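# Tuck chair under desk, park cart in yellow bay

## Task

Roll the office chair fully in beneath the desk so that it finishes upright with every wheel on the floor; move the utility cart into the yellow-taped bay so that all four of its wheels lie inside the tape and none touch it; keep the desk roughly where it began, with its load still aboard and nothing overhanging its edges; the robot must not topple or be left leaning; at the end release everything and back away.

## Robot and tools

ROBOT. A TidyBot++: a wheeled base 0.54 m long, 0.50 m wide and 0.38 m tall on four powered casters, carrying a single seven-joint arm with a two-finger gripper. The arm's shoulder is 0.12 m ahead of the base centre and 0.68 m up. Two cameras: base_camera, fixed at the front of the base (about 0.34 m high, looking forward and down, 644x364 px), and wrist_camera, on the hand and looking along it (fisheye, 644x476 px). The arm begins folded with the hand pointing down, poking up to 0.08 m past the base front.

FRAMES. Base frame: origin on the floor below the base centre, x ahead, y to the left, z up, in metres. The odometry frame is the base frame as it stood when the scene began. base_odometry gives x, y (m) and heading (rad, left positive, -3.142 to 3.142) from wheel turns only, so slip shows as travel and drift builds up. base_tilt is in degrees, positive when leaning forward or right.

move. One action per call; all arguments are optional.
- base: an object with any of translate_m (drive forward, positive; -2 to 2 m), strafe_m (sideways, left positive; -2 to 2 m), rotate_rad (counter-clockwise from above positive; -6.3 to 6.3 rad). These are offsets relative to where the base stands when the command starts, along its axes at that moment; the base drives straight to that point.
- joints: absolute targets keyed by name: joint_1_rad to joint_7_rad in radians, gripper_pos from 0 (open, about 85 mm gap) to 1 (closed). Ranges: joint_2_rad -2.249 to 2.249, joint_4_rad -2.579 to 2.579, joint_6_rad -2.099 to 2.099; joints 1, 3, 5, 7 turn without limit but take the shorter way, so send steps below half a turn. joint_1_rad positive turns the arm clockwise seen from above (opposite to heading). joint_2_rad 0 is upper arm vertical, positive leans it forward. joint_4_rad 0 is a straight elbow.
- target: one list of seven numbers [x, y, z, qw, qx, qy, qz], an absolute hand pose in the base frame (metres, then a unit quaternion), same form as the hand_pose line. The hand point lies midway between the finger pads; its z axis runs out along the fingers, which open along its y axis. With target, joints may contain only gripper_pos.
- speeds: caps for this action only: translate_m and strafe_m 0.05 to 0.5 m/s, rotate_rad 0.1 to 1.57 rad/s. When translating and strafing together, put the cap under just one key.
- cameras: list of base_camera, wrist_camera or all; [] gives no images.
- blocking: true (default) returns after everything settles; false returns in about half a second while motion goes on. A later move overrides only the parts it names.
An unknown key makes a call invalid; a value out of range gets it refused.

wait: seconds from 0 to 10; returns state and images. stop: brakes all running motions. zoom_image: camera plus region [x0, y0, x1, y1] in pixels of that camera's latest image, at most 504 by 504. read_manual: licence texts only. finished_scene: scene (this scene's number) ends the scene for good.

RESULTS. base_status, joint_status and hand_status report done, moving, off_target (rested away from target, possibly still pressing), contact_stop or time_out (an unplanned stop; the part holds where it ended), not_followed (a check withheld the arm's targets), torque_fault, or limit_stop_at_motor_heat. The move line gives done or the worst status. hand_pose is the measured hand pose, hand_target where the joint targets would put it. joint_positions are readings; motor_effort is percent of max torque, bracket value the peak of the last action. on_its_own lists things the robot did unasked. pictures names the images in order. Warning lines include ARM HIT, joint command not followed / pose unreachable with cause:, MOTOR HOT and OVER-TEMPERATURE FAULT. Once a result shows a refusal, contact_stop, time_out or torque fault, the remaining move, wait and finished_scene calls of that reply are skipped.

ACCURACY. Hand targets usually land within about 3 cm; to fix, add (wanted minus measured) to the previous target. After a joints move, resend each joint as its last command plus (wanted minus reading). To keep the hand still, resend hand_target, not hand_pose. A held load makes the arm sag.

SAFETY. The arm neither slows for nor avoids obstacles and keeps pushing if blocked; a blocked base pushes until its 14 s time-out. If the arm snags something above about 0.6 m while the base moves, the robot can tip; sideways pushes with a raised hand or reaching far out over nearby furniture can also tip it, and backing off or pulling the arm in rights it. Joint torque limits: 104.5 N m for joints 1 to 4, 51.3 N m for joints 5 to 7; exceeding one freezes the arm for 10 s. Avoid driving the arm into things, heavy squeezing of objects resting on something, dropping or releasing moving items, slams and hard shoves. Pushing toward an unreachable pose heats motors. Move furniture gently at low speed, keep the robot upright, and before finishing open the gripper and drive away.

Each tool is called after ">>>" as name(argument=value, ...) on one line, values as JSON.

## Session

>>> move(joints={"joint_6_rad":-1.6})

>>> move(base={"rotate_rad":0.9})

>>> move(base={"rotate_rad":0.9})

>>> move(base={"rotate_rad":0.9})

>>> move(base={"rotate_rad":0.9})

>>> move(base={"rotate_rad":0.9})

>>> move(base={"rotate_rad":0.9})

Scene clock: 1.00 s.
move: not_followed
base_odometry: x=+0.000 y=+0.000 heading=+0.000
base_tilt: forward=-0.3 right=+0.3
base_status: not commanded
joint_positions: joint_1_rad=+0.046 joint_2_rad=-0.325 joint_3_rad=+3.187 joint_4_rad=-2.503 joint_5_rad=+0.012 joint_6_rad=-1.043 joint_7_rad=+1.589 gripper_pos=+0.000
joint_status: joint_6_rad not_followed (moved -0.138 of -0.695)
motor_effort: joint_1_rad=+1(1) joint_2_rad=-1(2) joint_3_rad=+0(0) joint_4_rad=+13(17) joint_5_rad=+0(0) joint_6_rad=+0(4) joint_7_rad=+0(0)
hand_pose: x=+0.2180 y=-0.0093 z=+0.5909 quat_wxyz=(-0.004, +0.999, -0.032, -0.040) (m; base frame)
hand_target: x=+0.2108 y=-0.0087 z=+0.5918 quat_wxyz=(-0.005, +0.998, -0.032, -0.052) (m; base frame)
hand_status: not commanded
pictures: base_camera, wrist_camera
joint command not followed: on one or more control steps a check withheld the commanded joint targets, and the robot was not sent them on those steps. On the call's last step the targets were still withheld.
cause: the commanded joint targets, or the way to them, would bring two parts of the arm too close to each other (its gripper and another part of the arm, with the joints from joint_2_rad to joint_7_rad between them).
camera_calibration:
wrist_camera: T_world_to_cam=[[-0.0228055, -0.998509, -0.0495967, 0.0320055], [-0.992978, 0.0168633, 0.117089, 0.19725], [-0.116078, 0.0519188, -0.991882, 0.746146], [0, 0, 0, 1]] pos_world=[0.283206, -0.0101075, 0.71858]

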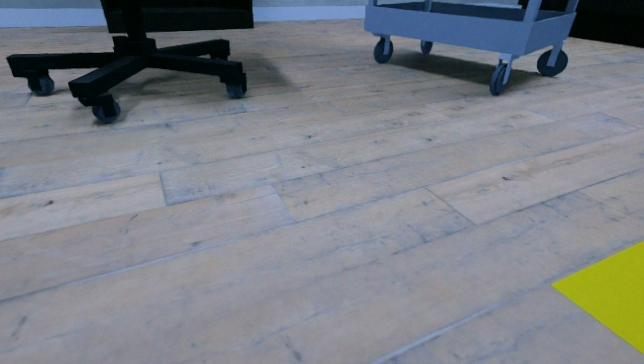

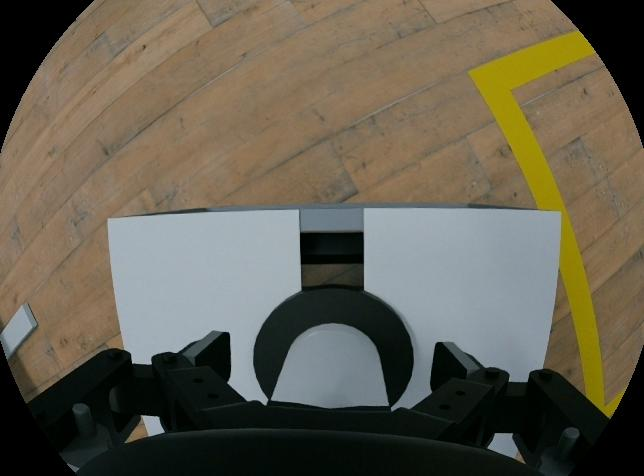

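Scene clock: 2.80 s.
move: done
base_odometry: x=+0.000 y=+0.000 heading=+0.899
base_tilt: forward=-0.3 right=+0.3
base_status: done
joint_positions: joint_1_rad=+0.046 joint_2_rad=-0.325 joint_3_rad=+3.187 joint_4_rad=-2.503 joint_5_rad=+0.012 joint_6_rad=-1.043 joint_7_rad=+1.589 gripper_pos=+0.000
joint_status: not commanded
on_its_own: joint_6_rad still aims at your old target -1.600
motor_effort: joint_1_rad=+1(2) joint_2_rad=-1(2) joint_3_rad=+0(1) joint_4_rad=+13(14) joint_5_rad=+0(1) joint_6_rad=+0(1) joint_7_rad=+0(1)
hand_pose: x=+0.2180 y=-0.0093 z=+0.5909 quat_wxyz=(-0.004, +0.999, -0.032, -0.040) (m; base frame)
hand_target: x=+0.2108 y=-0.0087 z=+0.5918 quat_wxyz=(-0.005, +0.998, -0.032, -0.052) (m; base frame)
hand_status: not commanded
pictures: base_camera, wrist_camera
joint command not followed: on one or more control steps a check withheld the commanded joint targets, and the robot was not sent them on those steps. On the call's last step the targets were still withheld.
cause: the commanded joint targets, or the way to them, would bring two parts of the arm too close to each other (the joints from joint_2_rad to joint_7_rad lie between them).
camera_calibration:
wrist_camera: T_world_to_cam=[[-0.0228055, -0.998509, -0.0495967, 0.0320055], [-0.992978, 0.0168633, 0.117089, 0.19725], [-0.116078, 0.0519188, -0.991882, 0.746146], [0, 0, 0, 1]] pos_world=[0.283206, -0.0101075, 0.71858]

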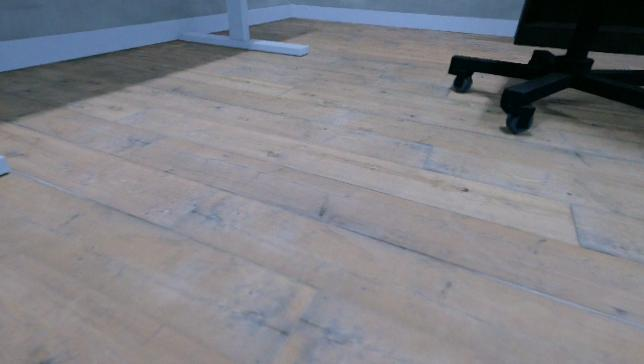

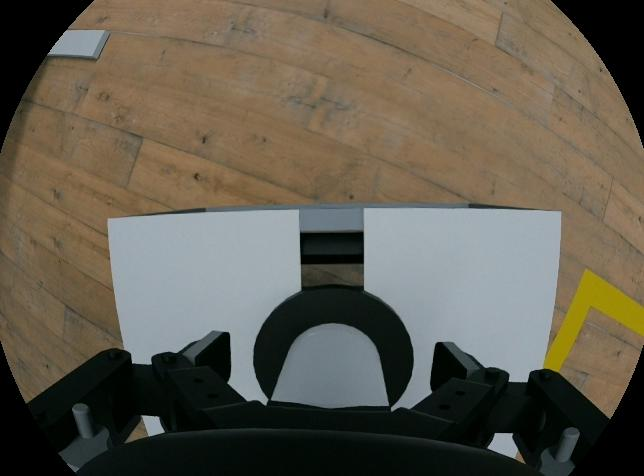

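Scene clock: 4.60 s.
move: done
base_odometry: x=+0.000 y=+0.000 heading=+1.798
base_tilt: forward=-0.3 right=+0.3
base_status: done
joint_positions: joint_1_rad=+0.046 joint_2_rad=-0.325 joint_3_rad=+3.187 joint_4_rad=-2.503 joint_5_rad=+0.012 joint_6_rad=-1.043 joint_7_rad=+1.589 gripper_pos=+0.000
joint_status: not commanded
on_its_own: joint_6_rad still aims at your old target -1.600
motor_effort: joint_1_rad=+1(2) joint_2_rad=-1(2) joint_3_rad=+0(1) joint_4_rad=+13(14) joint_5_rad=+0(1) joint_6_rad=+0(1) joint_7_rad=+0(0)
hand_pose: x=+0.2180 y=-0.0093 z=+0.5909 quat_wxyz=(-0.004, +0.999, -0.032, -0.040) (m; base frame)
hand_target: x=+0.2108 y=-0.0087 z=+0.5918 quat_wxyz=(-0.005, +0.998, -0.032, -0.052) (m; base frame)
hand_status: not commanded
pictures: base_camera, wrist_camera
joint command not followed: on one or more control steps a check withheld the commanded joint targets, and the robot was not sent them on those steps. On the call's last step the targets were still withheld.
cause: the commanded joint targets, or the way to them, would bring two parts of the arm too close to each other (the joints from joint_2_rad to joint_7_rad lie between them).
camera_calibration:
wrist_camera: T_world_to_cam=[[-0.0228055, -0.998509, -0.0495967, 0.0320055], [-0.992978, 0.0168633, 0.117089, 0.19725], [-0.116078, 0.0519188, -0.991882, 0.746146], [0, 0, 0, 1]] pos_world=[0.283206, -0.0101075, 0.71858]

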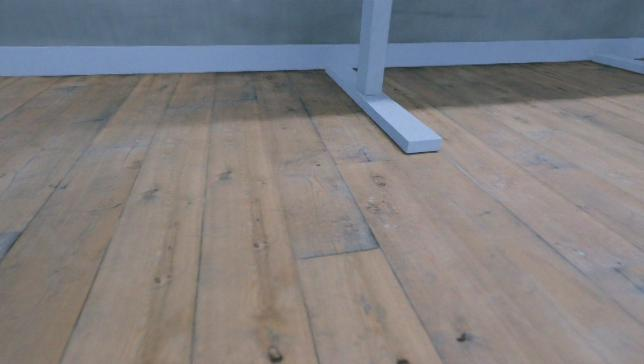

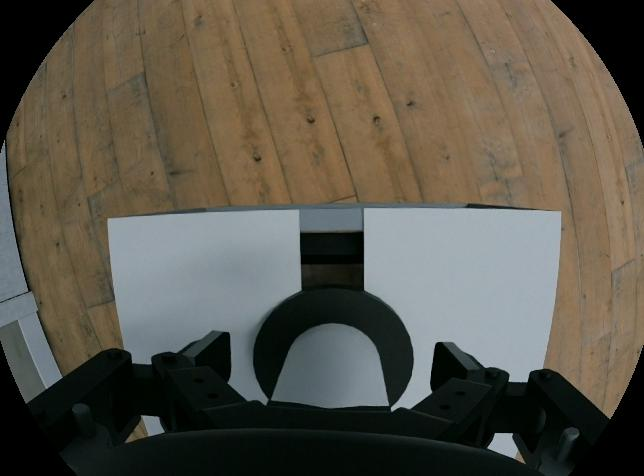

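Scene clock: 6.40 s.
move: done
base_odometry: x=+0.000 y=+0.000 heading=+2.697
base_tilt: forward=-0.3 right=+0.3
base_status: done
joint_positions: joint_1_rad=+0.046 joint_2_rad=-0.325 joint_3_rad=+3.187 joint_4_rad=-2.503 joint_5_rad=+0.012 joint_6_rad=-1.043 joint_7_rad=+1.589 gripper_pos=+0.000
joint_status: not commanded
on_its_own: joint_6_rad still aims at your old target -1.600
motor_effort: joint_1_rad=+1(2) joint_2_rad=-1(2) joint_3_rad=+0(1) joint_4_rad=+13(14) joint_5_rad=+0(1) joint_6_rad=-1(1) joint_7_rad=+0(0)
hand_pose: x=+0.2180 y=-0.0093 z=+0.5909 quat_wxyz=(-0.004, +0.999, -0.032, -0.040) (m; base frame)
hand_target: x=+0.2108 y=-0.0087 z=+0.5918 quat_wxyz=(-0.005, +0.998, -0.032, -0.052) (m; base frame)
hand_status: not commanded
pictures: base_camera, wrist_camera
joint command not followed: on one or more control steps a check withheld the commanded joint targets, and the robot was not sent them on those steps. On the call's last step the targets were still withheld.
cause: the commanded joint targets, or the way to them, would bring two parts of the arm too close to each other (the joints from joint_2_rad to joint_7_rad lie between them).
camera_calibration:
wrist_camera: T_world_to_cam=[[-0.0228055, -0.998509, -0.0495967, 0.0320055], [-0.992978, 0.0168633, 0.117089, 0.19725], [-0.116078, 0.0519188, -0.991882, 0.746146], [0, 0, 0, 1]] pos_world=[0.283206, -0.0101075, 0.71858]

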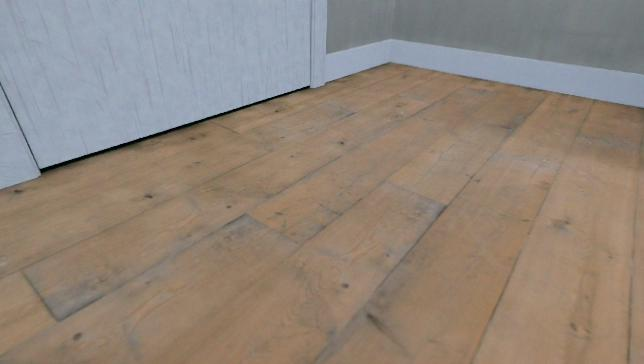

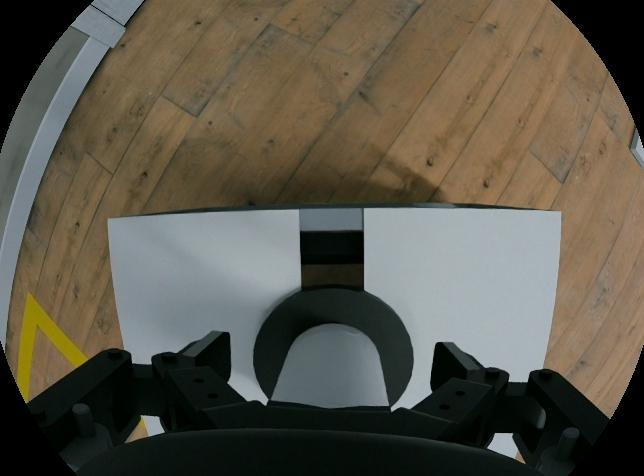

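Scene clock: 8.20 s.
move: done
base_odometry: x=+0.000 y=+0.000 heading=-2.687
base_tilt: forward=-0.3 right=+0.3
base_status: done
joint_positions: joint_1_rad=+0.046 joint_2_rad=-0.325 joint_3_rad=+3.187 joint_4_rad=-2.503 joint_5_rad=+0.012 joint_6_rad=-1.043 joint_7_rad=+1.589 gripper_pos=+0.000
joint_status: not commanded
on_its_own: joint_6_rad still aims at your old target -1.600
motor_effort: joint_1_rad=+1(2) joint_2_rad=-1(2) joint_3_rad=+0(1) joint_4_rad=+13(14) joint_5_rad=+0(1) joint_6_rad=+0(1) joint_7_rad=+0(0)
hand_pose: x=+0.2180 y=-0.0093 z=+0.5909 quat_wxyz=(-0.004, +0.999, -0.032, -0.040) (m; base frame)
hand_target: x=+0.2108 y=-0.0087 z=+0.5918 quat_wxyz=(-0.005, +0.998, -0.032, -0.052) (m; base frame)
hand_status: not commanded
pictures: base_camera, wrist_camera
joint command not followed: on one or more control steps a check withheld the commanded joint targets, and the robot was not sent them on those steps. On the call's last step the targets were still withheld.
cause: the commanded joint targets, or the way to them, would bring two parts of the arm too close to each other (the joints from joint_2_rad to joint_7_rad lie between them).
camera_calibration:
wrist_camera: T_world_to_cam=[[-0.0228055, -0.998509, -0.0495967, 0.0320055], [-0.992978, 0.0168633, 0.117089, 0.19725], [-0.116078, 0.0519188, -0.991882, 0.746146], [0, 0, 0, 1]] pos_world=[0.283206, -0.0101075, 0.71858]

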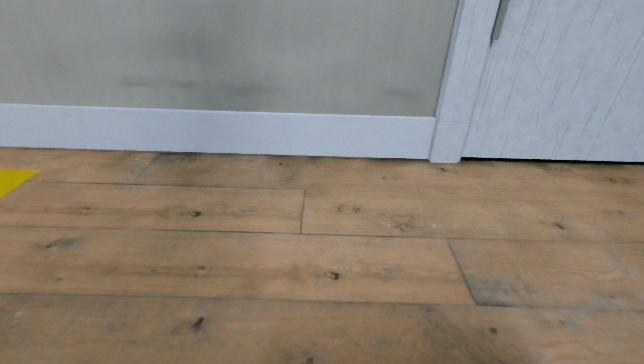

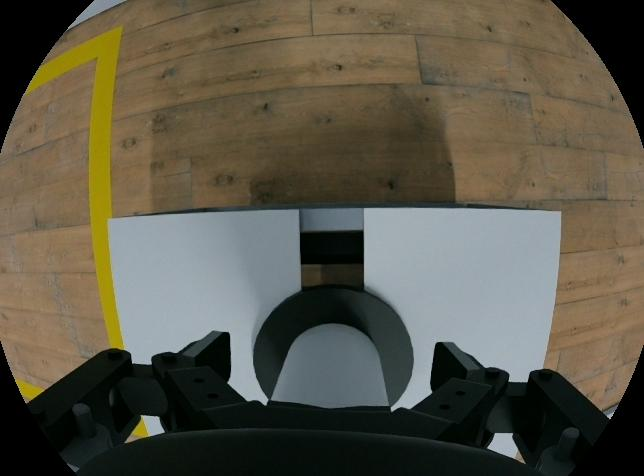

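Scene clock: 10.00 s.
move: done
base_odometry: x=+0.000 y=+0.000 heading=-1.788
base_tilt: forward=-0.3 right=+0.3
base_status: done
joint_positions: joint_1_rad=+0.046 joint_2_rad=-0.325 joint_3_rad=+3.187 joint_4_rad=-2.503 joint_5_rad=+0.012 joint_6_rad=-1.043 joint_7_rad=+1.589 gripper_pos=+0.000
joint_status: not commanded
on_its_own: joint_6_rad still aims at your old target -1.600
motor_effort: joint_1_rad=+1(2) joint_2_rad=-2(2) joint_3_rad=+0(1) joint_4_rad=+13(14) joint_5_rad=+0(1) joint_6_rad=+0(1) joint_7_rad=+0(1)
hand_pose: x=+0.2180 y=-0.0093 z=+0.5909 quat_wxyz=(-0.004, +0.999, -0.032, -0.040) (m; base frame)
hand_target: x=+0.2108 y=-0.0087 z=+0.5918 quat_wxyz=(-0.005, +0.998, -0.032, -0.052) (m; base frame)
hand_status: not commanded
pictures: base_camera, wrist_camera
joint command not followed: on one or more control steps a check withheld the commanded joint targets, and the robot was not sent them on those steps. On the call's last step the targets were still withheld.
cause: the commanded joint targets, or the way to them, would bring two parts of the arm too close to each other (the joints from joint_2_rad to joint_7_rad lie between them).
camera_calibration:
wrist_camera: T_world_to_cam=[[-0.0228055, -0.998509, -0.0495967, 0.0320055], [-0.992978, 0.0168633, 0.117089, 0.19725], [-0.116078, 0.0519188, -0.991882, 0.746146], [0, 0, 0, 1]] pos_world=[0.283206, -0.0101075, 0.71858]

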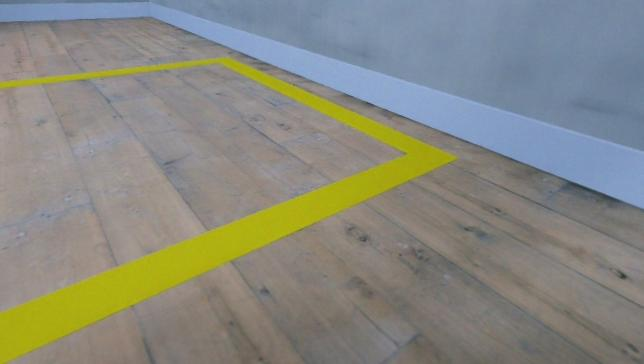

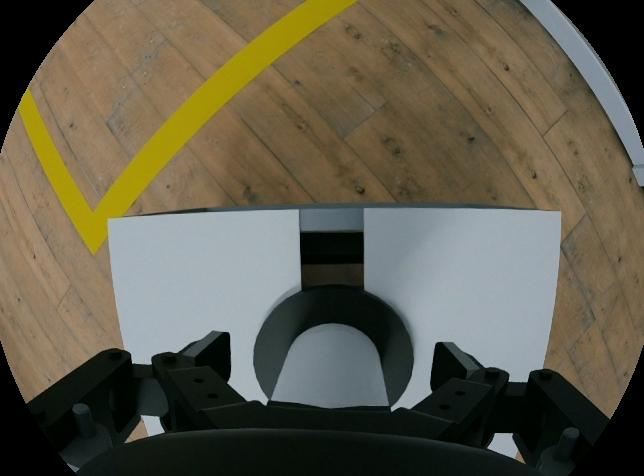

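Scene clock: 11.80 s.
move: done
base_odometry: x=+0.000 y=+0.000 heading=-0.889
base_tilt: forward=-0.3 right=+0.3
base_status: done
joint_positions: joint_1_rad=+0.046 joint_2_rad=-0.325 joint_3_rad=+3.187 joint_4_rad=-2.503 joint_5_rad=+0.012 joint_6_rad=-1.043 joint_7_rad=+1.589 gripper_pos=+0.000
joint_status: not commanded
on_its_own: joint_6_rad still aims at your old target -1.600
motor_effort: joint_1_rad=+1(2) joint_2_rad=-1(2) joint_3_rad=+0(1) joint_4_rad=+13(14) joint_5_rad=+0(1) joint_6_rad=+0(1) joint_7_rad=+0(0)
hand_pose: x=+0.2180 y=-0.0093 z=+0.5909 quat_wxyz=(-0.004, +0.999, -0.032, -0.040) (m; base frame)
hand_target: x=+0.2108 y=-0.0087 z=+0.5918 quat_wxyz=(-0.005, +0.998, -0.032, -0.052) (m; base frame)
hand_status: not commanded
pictures: base_camera, wrist_camera
joint command not followed: on one or more control steps a check withheld the commanded joint targets, and the robot was not sent them on those steps. On the call's last step the targets were still withheld.
cause: the commanded joint targets, or the way to them, would bring two parts of the arm too close to each other (the joints from joint_2_rad to joint_7_rad lie between them).
camera_calibration:
wrist_camera: T_world_to_cam=[[-0.0228055, -0.998509, -0.0495967, 0.0320055], [-0.992978, 0.0168633, 0.117089, 0.19725], [-0.116078, 0.0519188, -0.991882, 0.746146], [0, 0, 0, 1]] pos_world=[0.283206, -0.0101075, 0.71858]

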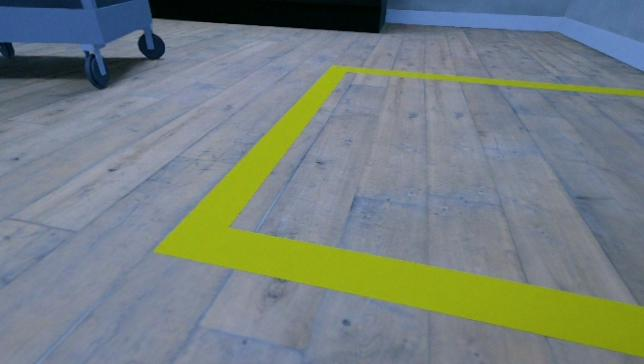

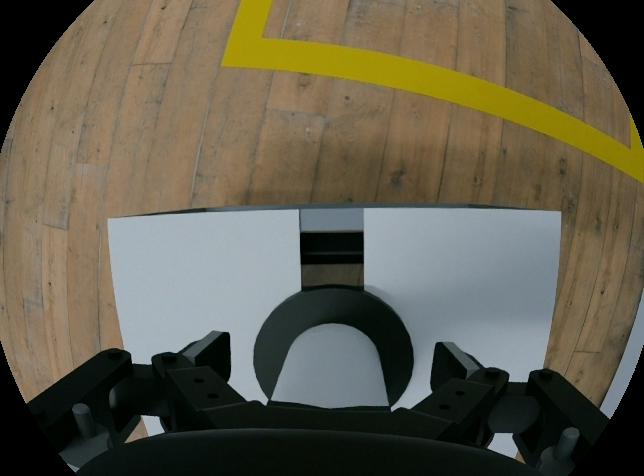

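>>> move(base={"rotate_rad":0.7}, joints={"joint_2_rad":-0.33,"joint_4_rad":-1.7,"joint_6_rad":-0.6,"joint_1_rad":0,"joint_3_rad":3.14,"joint_5_rad":0,"joint_7_rad":1.57})

>>> move(base={"rotate_rad":0.9})

>>> move(base={"rotate_rad":0.6})

Scene clock: 36.70 s.
move: done
base_odometry: x=+0.000 y=+0.000 heading=-0.190
base_tilt: forward=-0.3 right=+0.3
base_status: done
joint_positions: joint_1_rad=+0.016 joint_2_rad=-0.332 joint_3_rad=+3.159 joint_4_rad=-1.708 joint_5_rad=+0.012 joint_6_rad=-0.673 joint_7_rad=+1.589 gripper_pos=+0.000
joint_status: all done
motor_effort: joint_1_rad=+1(3) joint_2_rad=-9(11) joint_3_rad=+0(1) joint_4_rad=+21(21) joint_5_rad=+0(2) joint_6_rad=+8(8) joint_7_rad=+0(1)
hand_pose: x=+0.5666 y=-0.0172 z=+0.9973 quat_wxyz=(+0.016, +0.854, -0.005, +0.519) (m; base frame)
hand_target: x=+0.5775 y=+0.0022 z=+1.0216 quat_wxyz=(+0.000, +0.833, +0.000, +0.553) (m; base frame)
hand_status: not commanded
pictures: base_camera, wrist_camera
held back during your reply time, on 59 control steps: two parts of the arm were too close to each other, or the arm's last command would have brought them too close.
led back after a hold: the arm was led back toward your command in small steps, so it may still be short of it.
joint command not followed: on one or more control steps a check withheld the commanded joint targets, and the robot was not sent them on those steps.
cause: the commanded joint targets, or the way to them, would bring two parts of the arm too close to each other (the joints from joint_2_rad to joint_7_rad lie between them).
camera_calibration:
wrist_camera: T_world_to_cam=[[0.0297337, -0.99864, 0.0428312, -0.0696674], [-0.494532, -0.0519355, -0.867607, 1.19434], [0.868651, 0.00461581, -0.495403, 0.136199], [0, 0, 0, 1]] pos_world=[0.474401, -0.00817251, 1.10668]

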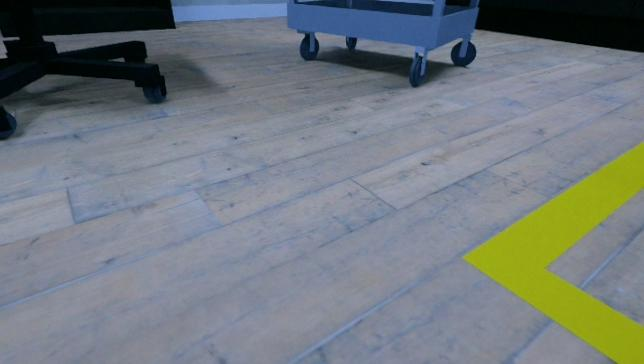

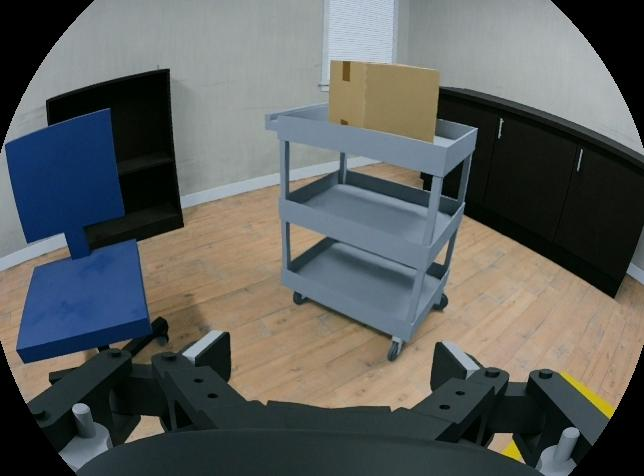

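Scene clock: 38.50 s.
move: done
base_odometry: x=+0.000 y=+0.000 heading=+0.710
base_tilt: forward=-0.3 right=+0.3
base_status: done
joint_positions: joint_1_rad=+0.007 joint_2_rad=-0.332 joint_3_rad=+3.146 joint_4_rad=-1.708 joint_5_rad=+0.012 joint_6_rad=-0.669 joint_7_rad=+1.589 gripper_pos=+0.000
joint_status: not commanded
motor_effort: joint_1_rad=+1(3) joint_2_rad=-9(11) joint_3_rad=+0(2) joint_4_rad=+21(21) joint_5_rad=+0(1) joint_6_rad=+8(8) joint_7_rad=+0(0)
hand_pose: x=+0.5673 y=-0.0064 z=+0.9983 quat_wxyz=(+0.013, +0.853, +0.005, +0.521) (m; base frame)
hand_target: x=+0.5775 y=+0.0022 z=+1.0216 quat_wxyz=(+0.000, +0.833, +0.000, +0.553) (m; base frame)
hand_status: not commanded
pictures: base_camera, wrist_camera
camera_calibration:
wrist_camera: T_world_to_cam=[[0.0506073, -0.997602, 0.0472157, -0.0752214], [-0.489948, -0.0659955, -0.86925, 1.1951], [0.870282, 0.0208572, -0.492113, 0.131978], [0, 0, 0, 1]] pos_world=[0.474486, 0.00107763, 1.10734]

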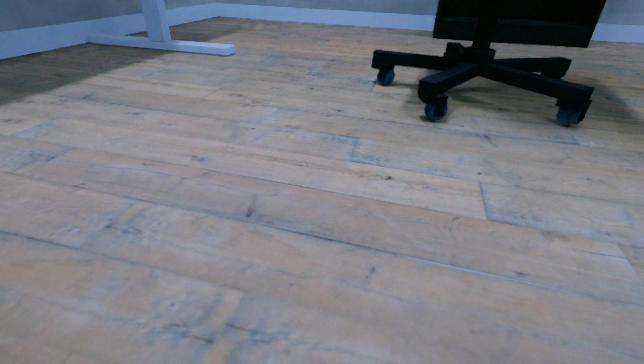

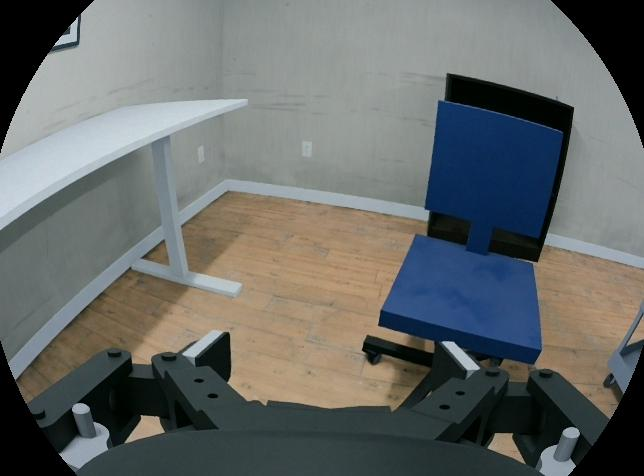

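Scene clock: 40.03 s.
move: done
base_odometry: x=+0.000 y=+0.000 heading=+1.309
base_tilt: forward=-0.3 right=+0.3
base_status: done
joint_positions: joint_1_rad=+0.004 joint_2_rad=-0.332 joint_3_rad=+3.141 joint_4_rad=-1.708 joint_5_rad=+0.012 joint_6_rad=-0.669 joint_7_rad=+1.589 gripper_pos=+0.000
joint_status: not commanded
motor_effort: joint_1_rad=+1(3) joint_2_rad=-9(10) joint_3_rad=+0(2) joint_4_rad=+21(22) joint_5_rad=+0(1) joint_6_rad=+8(8) joint_7_rad=+0(0)
hand_pose: x=+0.5673 y=-0.0025 z=+0.9984 quat_wxyz=(+0.011, +0.853, +0.008, +0.521) (m; base frame)
hand_target: x=+0.5775 y=+0.0022 z=+1.0216 quat_wxyz=(+0.000, +0.833, +0.000, +0.553) (m; base frame)
hand_status: not commanded
pictures: base_camera, wrist_camera
camera_calibration:
wrist_camera: T_world_to_cam=[[0.0582038, -0.997114, 0.0487352, -0.0771616], [-0.489274, -0.0710448, -0.869232, 1.19498], [0.870186, 0.0267477, -0.491997, 0.131858], [0, 0, 0, 1]] pos_world=[0.474423, 0.00443134, 1.10735]

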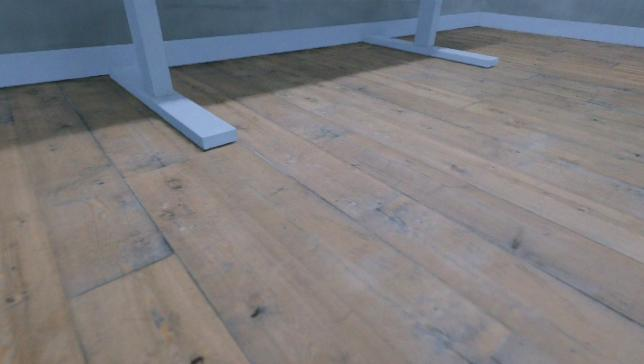

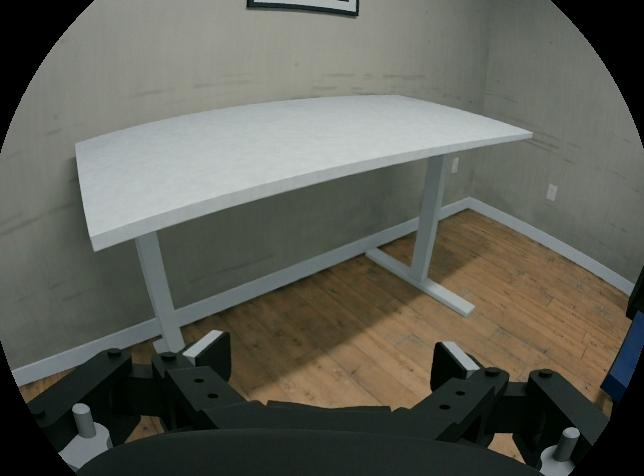

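>>> move(base={"rotate_rad":-2.094}, cameras=[])

>>> move(base={"translate_m":0.53,"strafe_m":0.53}, cameras=["all"])

Scene clock: 72.50 s.
move: done
base_odometry: x=+0.000 y=+0.000 heading=-0.784
base_tilt: forward=-0.3 right=+0.3
base_status: done
joint_positions: joint_1_rad=+0.002 joint_2_rad=-0.332 joint_3_rad=+3.139 joint_4_rad=-1.708 joint_5_rad=+0.012 joint_6_rad=-0.668 joint_7_rad=+1.589 gripper_pos=+0.000
joint_status: not commanded
motor_effort: joint_1_rad=+1(3) joint_2_rad=-9(12) joint_3_rad=+0(3) joint_4_rad=+21(22) joint_5_rad=+0(1) joint_6_rad=+8(8) joint_7_rad=+0(0)
hand_pose: x=+0.5675 y=-0.0006 z=+0.9988 quat_wxyz=(+0.011, +0.853, +0.010, +0.522) (m; base frame)
hand_target: x=+0.5775 y=+0.0022 z=+1.0216 quat_wxyz=(+0.000, +0.833, +0.000, +0.553) (m; base frame)
hand_status: not commanded
pictures: none
No camera images: "cameras" was empty.

Scene clock: 75.40 s.
move: done
base_odometry: x=+0.750 y=+0.001 heading=-0.785
base_tilt: forward=-0.3 right=+0.3
base_status: done
joint_positions: joint_1_rad=+0.002 joint_2_rad=-0.333 joint_3_rad=+3.139 joint_4_rad=-1.708 joint_5_rad=+0.012 joint_6_rad=-0.667 joint_7_rad=+1.589 gripper_pos=+0.000
joint_status: not commanded
motor_effort: joint_1_rad=+1(2) joint_2_rad=-9(12) joint_3_rad=+0(2) joint_4_rad=+21(22) joint_5_rad=+0(1) joint_6_rad=+8(8) joint_7_rad=+0(0)
hand_pose: x=+0.5671 y=-0.0006 z=+0.9995 quat_wxyz=(+0.011, +0.853, +0.010, +0.522) (m; base frame)
hand_target: x=+0.5775 y=+0.0022 z=+1.0216 quat_wxyz=(+0.000, +0.833, +0.000, +0.553) (m; base frame)
hand_status: not commanded
pictures: base_camera, wrist_camera
camera_calibration:
wrist_camera: T_world_to_cam=[[0.0617902, -0.996854, 0.0496353, -0.0782409], [-0.486241, -0.073495, -0.870728, 1.19575], [0.871637, 0.0296678, -0.489253, 0.128978], [0, 0, 0, 1]] pos_world=[0.473838, 0.00606075, 1.10816]

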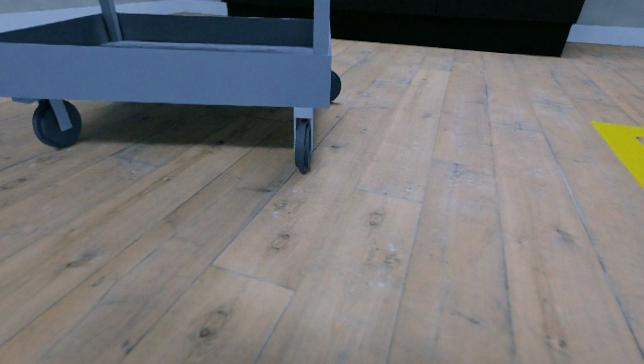

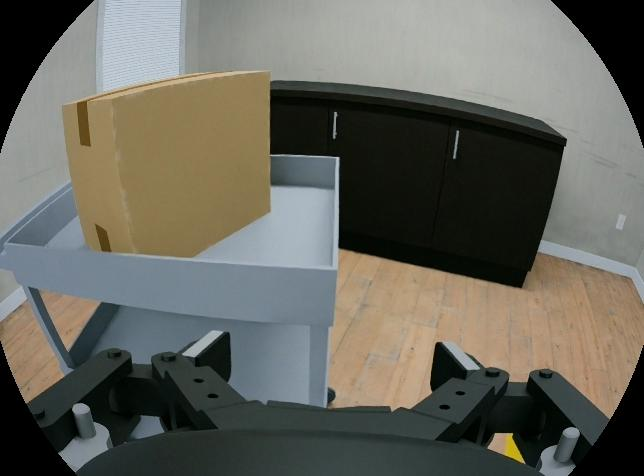

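>>> move(joints={"joint_4_rad":-2.48,"joint_6_rad":1.65}, cameras=[])

>>> move(joints={"joint_2_rad":0.744})

Scene clock: 88.30 s.
move: done
base_odometry: x=+0.750 y=+0.001 heading=-0.785
base_tilt: forward=-0.3 right=+0.3
base_status: not commanded
joint_positions: joint_1_rad=+0.002 joint_2_rad=-0.333 joint_3_rad=+3.139 joint_4_rad=-2.458 joint_5_rad=+0.012 joint_6_rad=+1.576 joint_7_rad=+1.589 gripper_pos=+0.000
joint_status: all done
motor_effort: joint_1_rad=+1(1) joint_2_rad=-5(10) joint_3_rad=+0(1) joint_4_rad=+17(23) joint_5_rad=+0(0) joint_6_rad=+5(10) joint_7_rad=+0(0)
hand_pose: x=+0.4112 y=+0.0055 z=+1.1795 quat_wxyz=(+0.007, +0.271, +0.009, +0.962) (m; base frame)
hand_target: x=+0.3950 y=+0.0020 z=+1.1810 quat_wxyz=(-0.001, +0.247, +0.000, +0.969) (m; base frame)
hand_status: not commanded
pictures: none
No camera images: "cameras" was empty.

Scene clock: 90.67 s.
move: done
base_odometry: x=+0.750 y=+0.001 heading=-0.785
base_tilt: forward=-0.3 right=+0.3
base_status: not commanded
joint_positions: joint_1_rad=+0.002 joint_2_rad=+0.723 joint_3_rad=+3.139 joint_4_rad=-2.460 joint_5_rad=+0.012 joint_6_rad=+1.582 joint_7_rad=+1.589 gripper_pos=+0.000
joint_status: all done
motor_effort: joint_1_rad=+1(2) joint_2_rad=-30(32) joint_3_rad=-1(1) joint_4_rad=+5(17) joint_5_rad=+0(0) joint_6_rad=+9(9) joint_7_rad=+0(0)
hand_pose: x=+0.6956 y=+0.0048 z=+0.6744 quat_wxyz=(+0.002, +0.717, +0.010, +0.697) (m; base frame)
hand_target: x=+0.6894 y=+0.0020 z=+0.6771 quat_wxyz=(-0.001, +0.708, +0.000, +0.706) (m; base frame)
hand_status: not commanded
pictures: base_camera, wrist_camera
camera_calibration:
wrist_camera: T_world_to_cam=[[0.0534244, -0.996841, 0.0587692, -0.064932], [-0.0657149, -0.0622354, -0.995896, 0.767387], [0.996407, 0.0493431, -0.0688322, -0.512674], [0, 0, 0, 1]] pos_world=[0.56473, 0.00832864, 0.732765]

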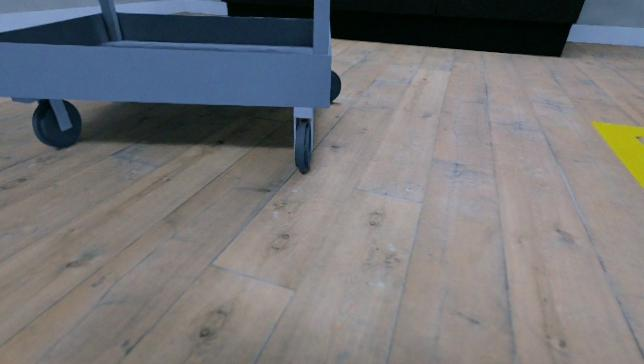

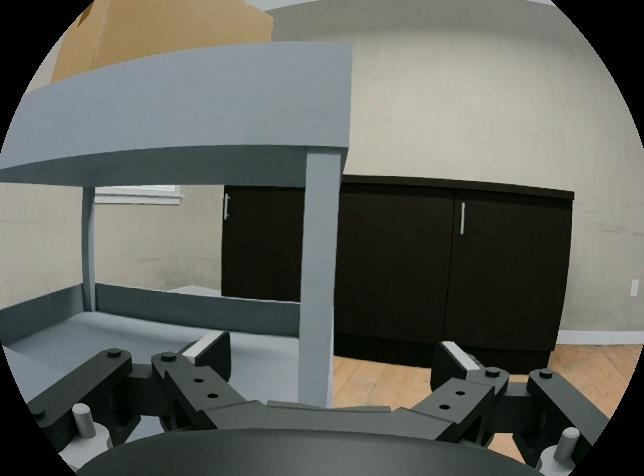

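>>> move(base={"translate_m":0.145,"strafe_m":0.01}, speeds={"translate_m":0.15})

>>> move(joints={"gripper_pos":0.75})

Scene clock: 94.63 s.
move: done
base_odometry: x=+0.860 y=-0.094 heading=-0.785
base_tilt: forward=-0.3 right=+0.3
base_status: done
joint_positions: joint_1_rad=+0.002 joint_2_rad=+0.724 joint_3_rad=+3.139 joint_4_rad=-2.467 joint_5_rad=+0.012 joint_6_rad=+1.584 joint_7_rad=+1.589 gripper_pos=+0.000
joint_status: not commanded
motor_effort: joint_1_rad=+1(2) joint_2_rad=-29(31) joint_3_rad=-1(2) joint_4_rad=+5(6) joint_5_rad=+0(1) joint_6_rad=+9(9) joint_7_rad=+0(0)
hand_pose: x=+0.6931 y=+0.0049 z=+0.6714 quat_wxyz=(+0.001, +0.720, +0.010, +0.694) (m; base frame)
hand_target: x=+0.6894 y=+0.0020 z=+0.6771 quat_wxyz=(-0.001, +0.708, +0.000, +0.706) (m; base frame)
hand_status: not commanded
pictures: base_camera, wrist_camera
camera_calibration:
wrist_camera: T_world_to_cam=[[0.0539849, -0.996838, 0.0582981, -0.0646569], [-0.0740681, -0.06222, -0.99531, 0.76965], [0.995791, 0.0494137, -0.0771929, -0.504339], [0, 0, 0, 1]] pos_world=[0.562713, 0.0083564, 0.730879]

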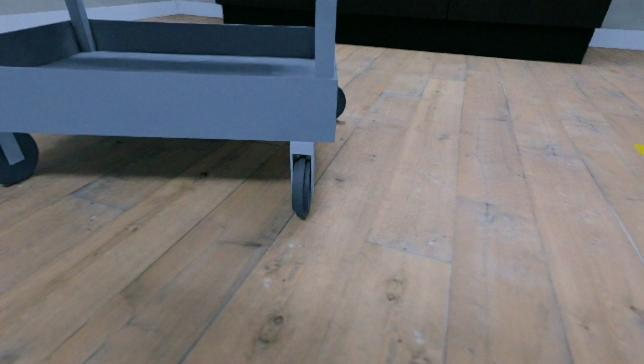

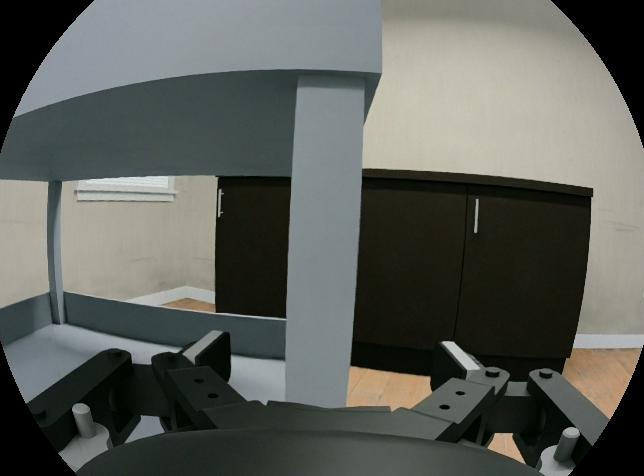

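Scene clock: 95.60 s.
move: done
base_odometry: x=+0.859 y=-0.094 heading=-0.785
base_tilt: forward=-0.3 right=+0.3
base_status: not commanded
joint_positions: joint_1_rad=-0.004 joint_2_rad=+0.724 joint_3_rad=+3.137 joint_4_rad=-2.468 joint_5_rad=+0.013 joint_6_rad=+1.584 joint_7_rad=+1.589 gripper_pos=+0.739
joint_status: all done
motor_effort: joint_1_rad=+3(6) joint_2_rad=-29(30) joint_3_rad=+0(3) joint_4_rad=+5(6) joint_5_rad=-2(5) joint_6_rad=+9(9) joint_7_rad=+1(1)
hand_pose: x=+0.6927 y=+0.0096 z=+0.6713 quat_wxyz=(-0.002, +0.720, +0.013, +0.694) (m; base frame)
hand_target: x=+0.6894 y=+0.0020 z=+0.6771 quat_wxyz=(-0.001, +0.708, +0.000, +0.706) (m; base frame)
hand_status: not commanded
pictures: base_camera, wrist_camera
camera_calibration:
wrist_camera: T_world_to_cam=[[0.0624981, -0.996422, 0.0568955, -0.0649069], [-0.0737478, -0.0614617, -0.995381, 0.769708], [0.995317, 0.0580135, -0.0773252, -0.503847], [0, 0, 0, 1]] pos_world=[0.562308, 0.0118628, 0.730886]

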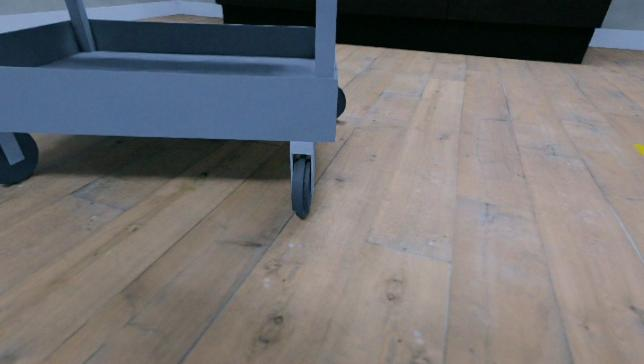

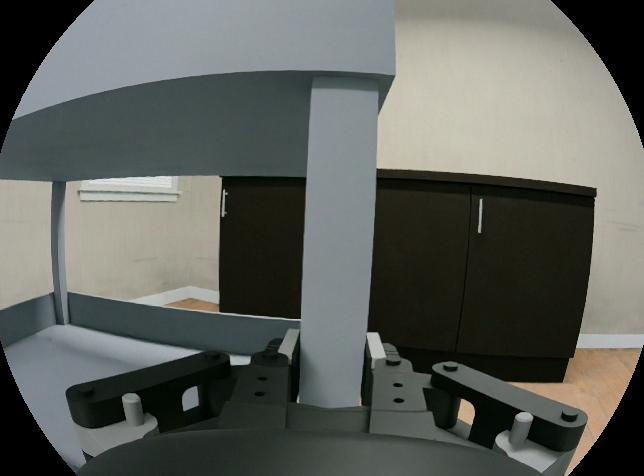

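>>> move(joints={"gripper_pos":0.85}, cameras=[])

>>> move(base={"translate_m":-0.325,"strafe_m":-0.57,"rotate_rad":-0.1}, speeds={"translate_m":0.12,"rotate_rad":0.1})

Scene clock: 108.03 s.
move: off_target
base_odometry: x=+0.859 y=-0.094 heading=-0.785
base_tilt: forward=-0.3 right=+0.3
base_status: not commanded
joint_positions: joint_1_rad=-0.004 joint_2_rad=+0.724 joint_3_rad=+3.137 joint_4_rad=-2.469 joint_5_rad=+0.013 joint_6_rad=+1.585 joint_7_rad=+1.589 gripper_pos=+0.752
joint_status: gripper_pos off_target (ended at +0.752, target +0.850)
motor_effort: joint_1_rad=+2(3) joint_2_rad=-29(30) joint_3_rad=+0(1) joint_4_rad=+6(7) joint_5_rad=-1(2) joint_6_rad=+9(9) joint_7_rad=+1(1)
hand_pose: x=+0.6926 y=+0.0096 z=+0.6714 quat_wxyz=(-0.002, +0.720, +0.013, +0.694) (m; base frame)
hand_target: x=+0.6894 y=+0.0020 z=+0.6771 quat_wxyz=(-0.001, +0.708, +0.000, +0.706) (m; base frame)
hand_status: not commanded
pictures: none
No camera images: "cameras" was empty.

Scene clock: 114.17 s.
move: done
base_odometry: x=+0.226 y=-0.268 heading=-0.886
base_tilt: forward=-0.3 right=+0.3
base_status: done
joint_positions: joint_1_rad=+0.000 joint_2_rad=+0.728 joint_3_rad=+3.133 joint_4_rad=-2.476 joint_5_rad=+0.026 joint_6_rad=+1.596 joint_7_rad=+1.589 gripper_pos=+0.752
joint_status: not commanded
motor_effort: joint_1_rad=+1(14) joint_2_rad=-27(32) joint_3_rad=-1(6) joint_4_rad=+5(6) joint_5_rad=+0(13) joint_6_rad=+7(12) joint_7_rad=+0(5)
hand_pose: x=+0.6903 y=+0.0133 z=+0.6710 quat_wxyz=(-0.008, +0.720, +0.016, +0.694) (m; base frame)
hand_target: x=+0.6894 y=+0.0020 z=+0.6771 quat_wxyz=(-0.001, +0.708, +0.000, +0.706) (m; base frame)
hand_status: not commanded
pictures: base_camera, wrist_camera
camera_calibration:
wrist_camera: T_world_to_cam=[[0.0748667, -0.995768, 0.0533104, -0.0671518], [-0.0721192, -0.0587272, -0.995666, 0.768395], [0.994582, 0.0706975, -0.0762107, -0.502063], [0, 0, 0, 1]] pos_world=[0.559786, 0.0137527, 0.730382]

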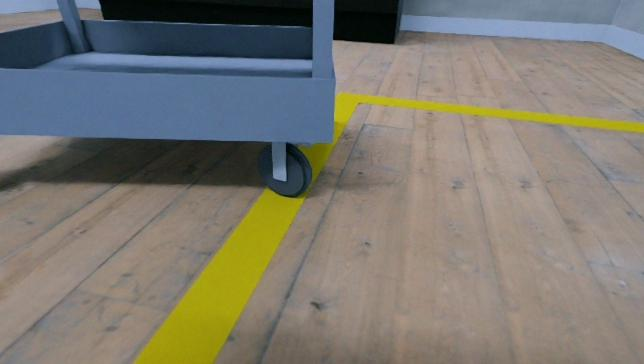

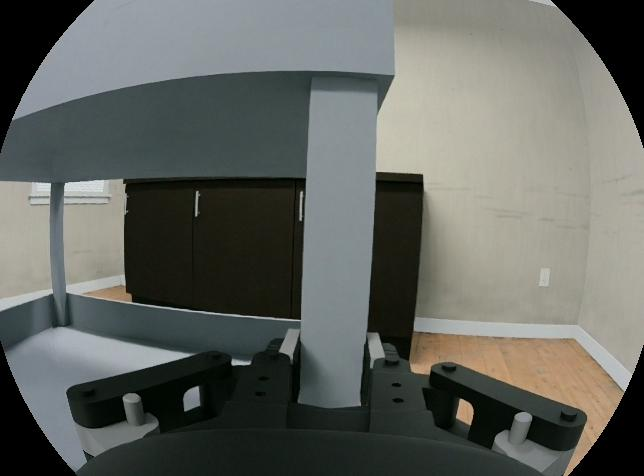

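>>> move(base={"translate_m":-0.27,"strafe_m":-0.60,"rotate_rad":-0.1}, speeds={"translate_m":0.12,"rotate_rad":0.1})

Scene clock: 121.87 s.
move: done
base_odometry: x=-0.409 y=-0.439 heading=-0.987
base_tilt: forward=-0.3 right=+0.3
base_status: done
joint_positions: joint_1_rad=-0.004 joint_2_rad=+0.727 joint_3_rad=+3.131 joint_4_rad=-2.483 joint_5_rad=+0.032 joint_6_rad=+1.602 joint_7_rad=+1.589 gripper_pos=+0.752
joint_status: not commanded
motor_effort: joint_1_rad=+1(13) joint_2_rad=-26(33) joint_3_rad=-1(5) joint_4_rad=+6(8) joint_5_rad=-1(14) joint_6_rad=+7(12) joint_7_rad=-1(5)
hand_pose: x=+0.6878 y=+0.0180 z=+0.6709 quat_wxyz=(-0.012, +0.720, +0.019, +0.694) (m; base frame)
hand_target: x=+0.6894 y=+0.0020 z=+0.6771 quat_wxyz=(-0.001, +0.708, +0.000, +0.706) (m; base frame)
hand_status: not commanded
pictures: base_camera, wrist_camera
camera_calibration:
wrist_camera: T_world_to_cam=[[0.0858644, -0.994969, 0.0516211, -0.0687586], [-0.0725382, -0.057918, -0.995683, 0.768715], [0.993663, 0.0817492, -0.0771463, -0.498914], [0, 0, 0, 1]] pos_world=[0.557417, 0.0168955, 0.730456]

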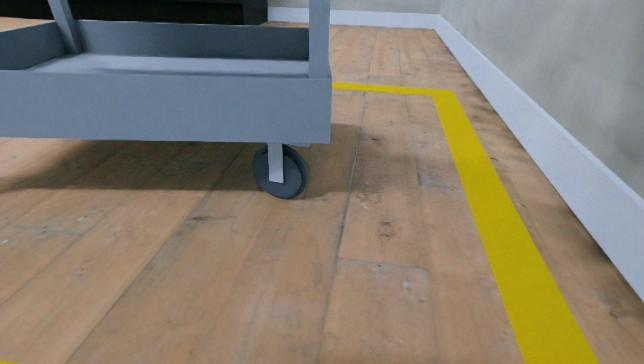

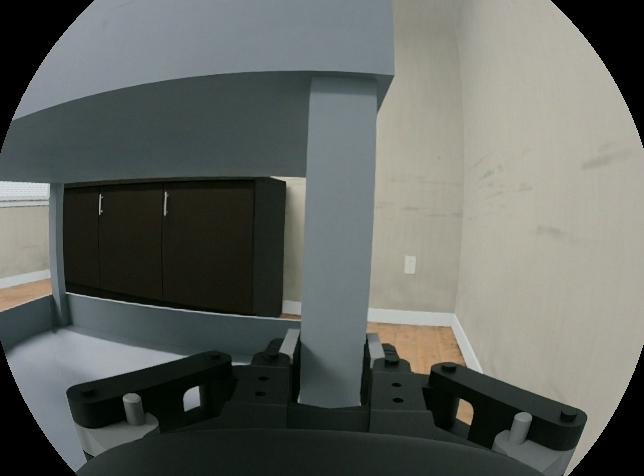

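>>> move(joints={"gripper_pos":0}, cameras=[])

>>> move(base={"translate_m":-0.35}, speeds={"translate_m":0.25})

Scene clock: 127.83 s.
move: done
base_odometry: x=-0.409 y=-0.439 heading=-0.987
base_tilt: forward=-0.3 right=+0.3
base_status: not commanded
joint_positions: joint_1_rad=-0.004 joint_2_rad=+0.729 joint_3_rad=+3.131 joint_4_rad=-2.483 joint_5_rad=+0.030 joint_6_rad=+1.602 joint_7_rad=+1.589 gripper_pos=+0.000
joint_status: all done
motor_effort: joint_1_rad=+1(2) joint_2_rad=-29(30) joint_3_rad=-1(2) joint_4_rad=+4(6) joint_5_rad=+0(2) joint_6_rad=+9(9) joint_7_rad=+0(1)
hand_pose: x=+0.6878 y=+0.0175 z=+0.6701 quat_wxyz=(-0.011, +0.721, +0.019, +0.693) (m; base frame)
hand_target: x=+0.6894 y=+0.0020 z=+0.6771 quat_wxyz=(-0.001, +0.708, +0.000, +0.706) (m; base frame)
hand_status: not commanded
pictures: none
No camera images: "cameras" was empty.

Scene clock: 132.10 s.
move: time_out
base_odometry: x=-0.569 y=-0.197 heading=-0.987
base_tilt: forward=-0.3 right=+0.3
base_status: translate_m time_out (by the wheels' count: -0.290 of -0.350)
joint_positions: joint_1_rad=-0.002 joint_2_rad=+0.728 joint_3_rad=+3.135 joint_4_rad=-2.485 joint_5_rad=+0.024 joint_6_rad=+1.603 joint_7_rad=+1.589 gripper_pos=+0.000
joint_status: not commanded
motor_effort: joint_1_rad=+1(16) joint_2_rad=-29(40) joint_3_rad=-1(7) joint_4_rad=+4(13) joint_5_rad=+0(4) joint_6_rad=+9(11) joint_7_rad=+0(0)
hand_pose: x=+0.6875 y=+0.0129 z=+0.6704 quat_wxyz=(-0.007, +0.720, +0.016, +0.693) (m; base frame)
hand_target: x=+0.6894 y=+0.0020 z=+0.6771 quat_wxyz=(-0.001, +0.708, +0.000, +0.706) (m; base frame)
hand_status: not commanded
pictures: base_camera, wrist_camera
camera_calibration:
wrist_camera: T_world_to_cam=[[0.0734776, -0.995815, 0.0543467, -0.0670715], [-0.0741988, -0.0598015, -0.995449, 0.768951], [0.994533, 0.0691108, -0.0782823, -0.497878], [0, 0, 0, 1]] pos_world=[0.557139, 0.0136024, 0.730122]

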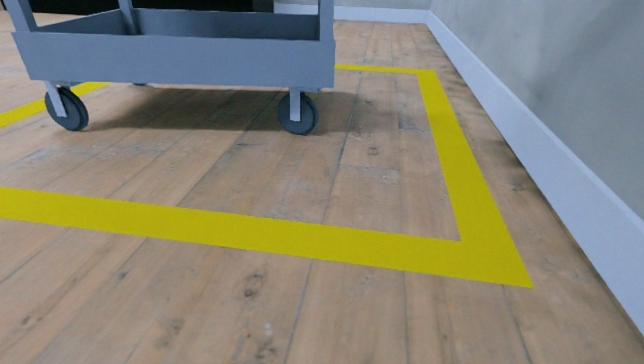

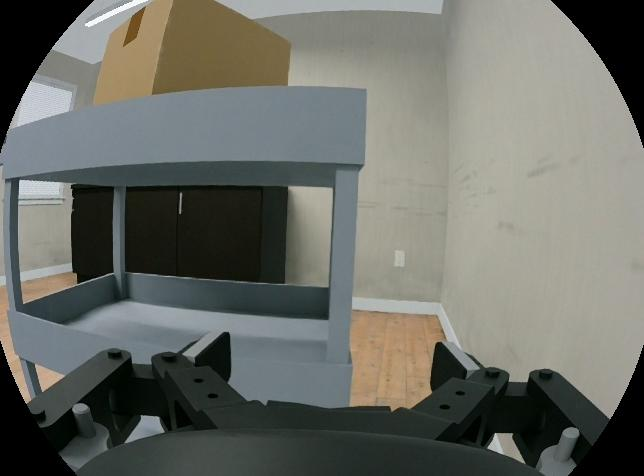

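>>> zoom_image(camera="base_camera", region=[0, 40, 340, 200])

Scaled by 1.482.

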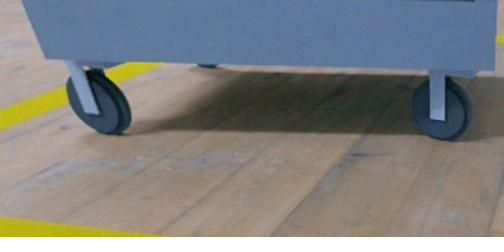

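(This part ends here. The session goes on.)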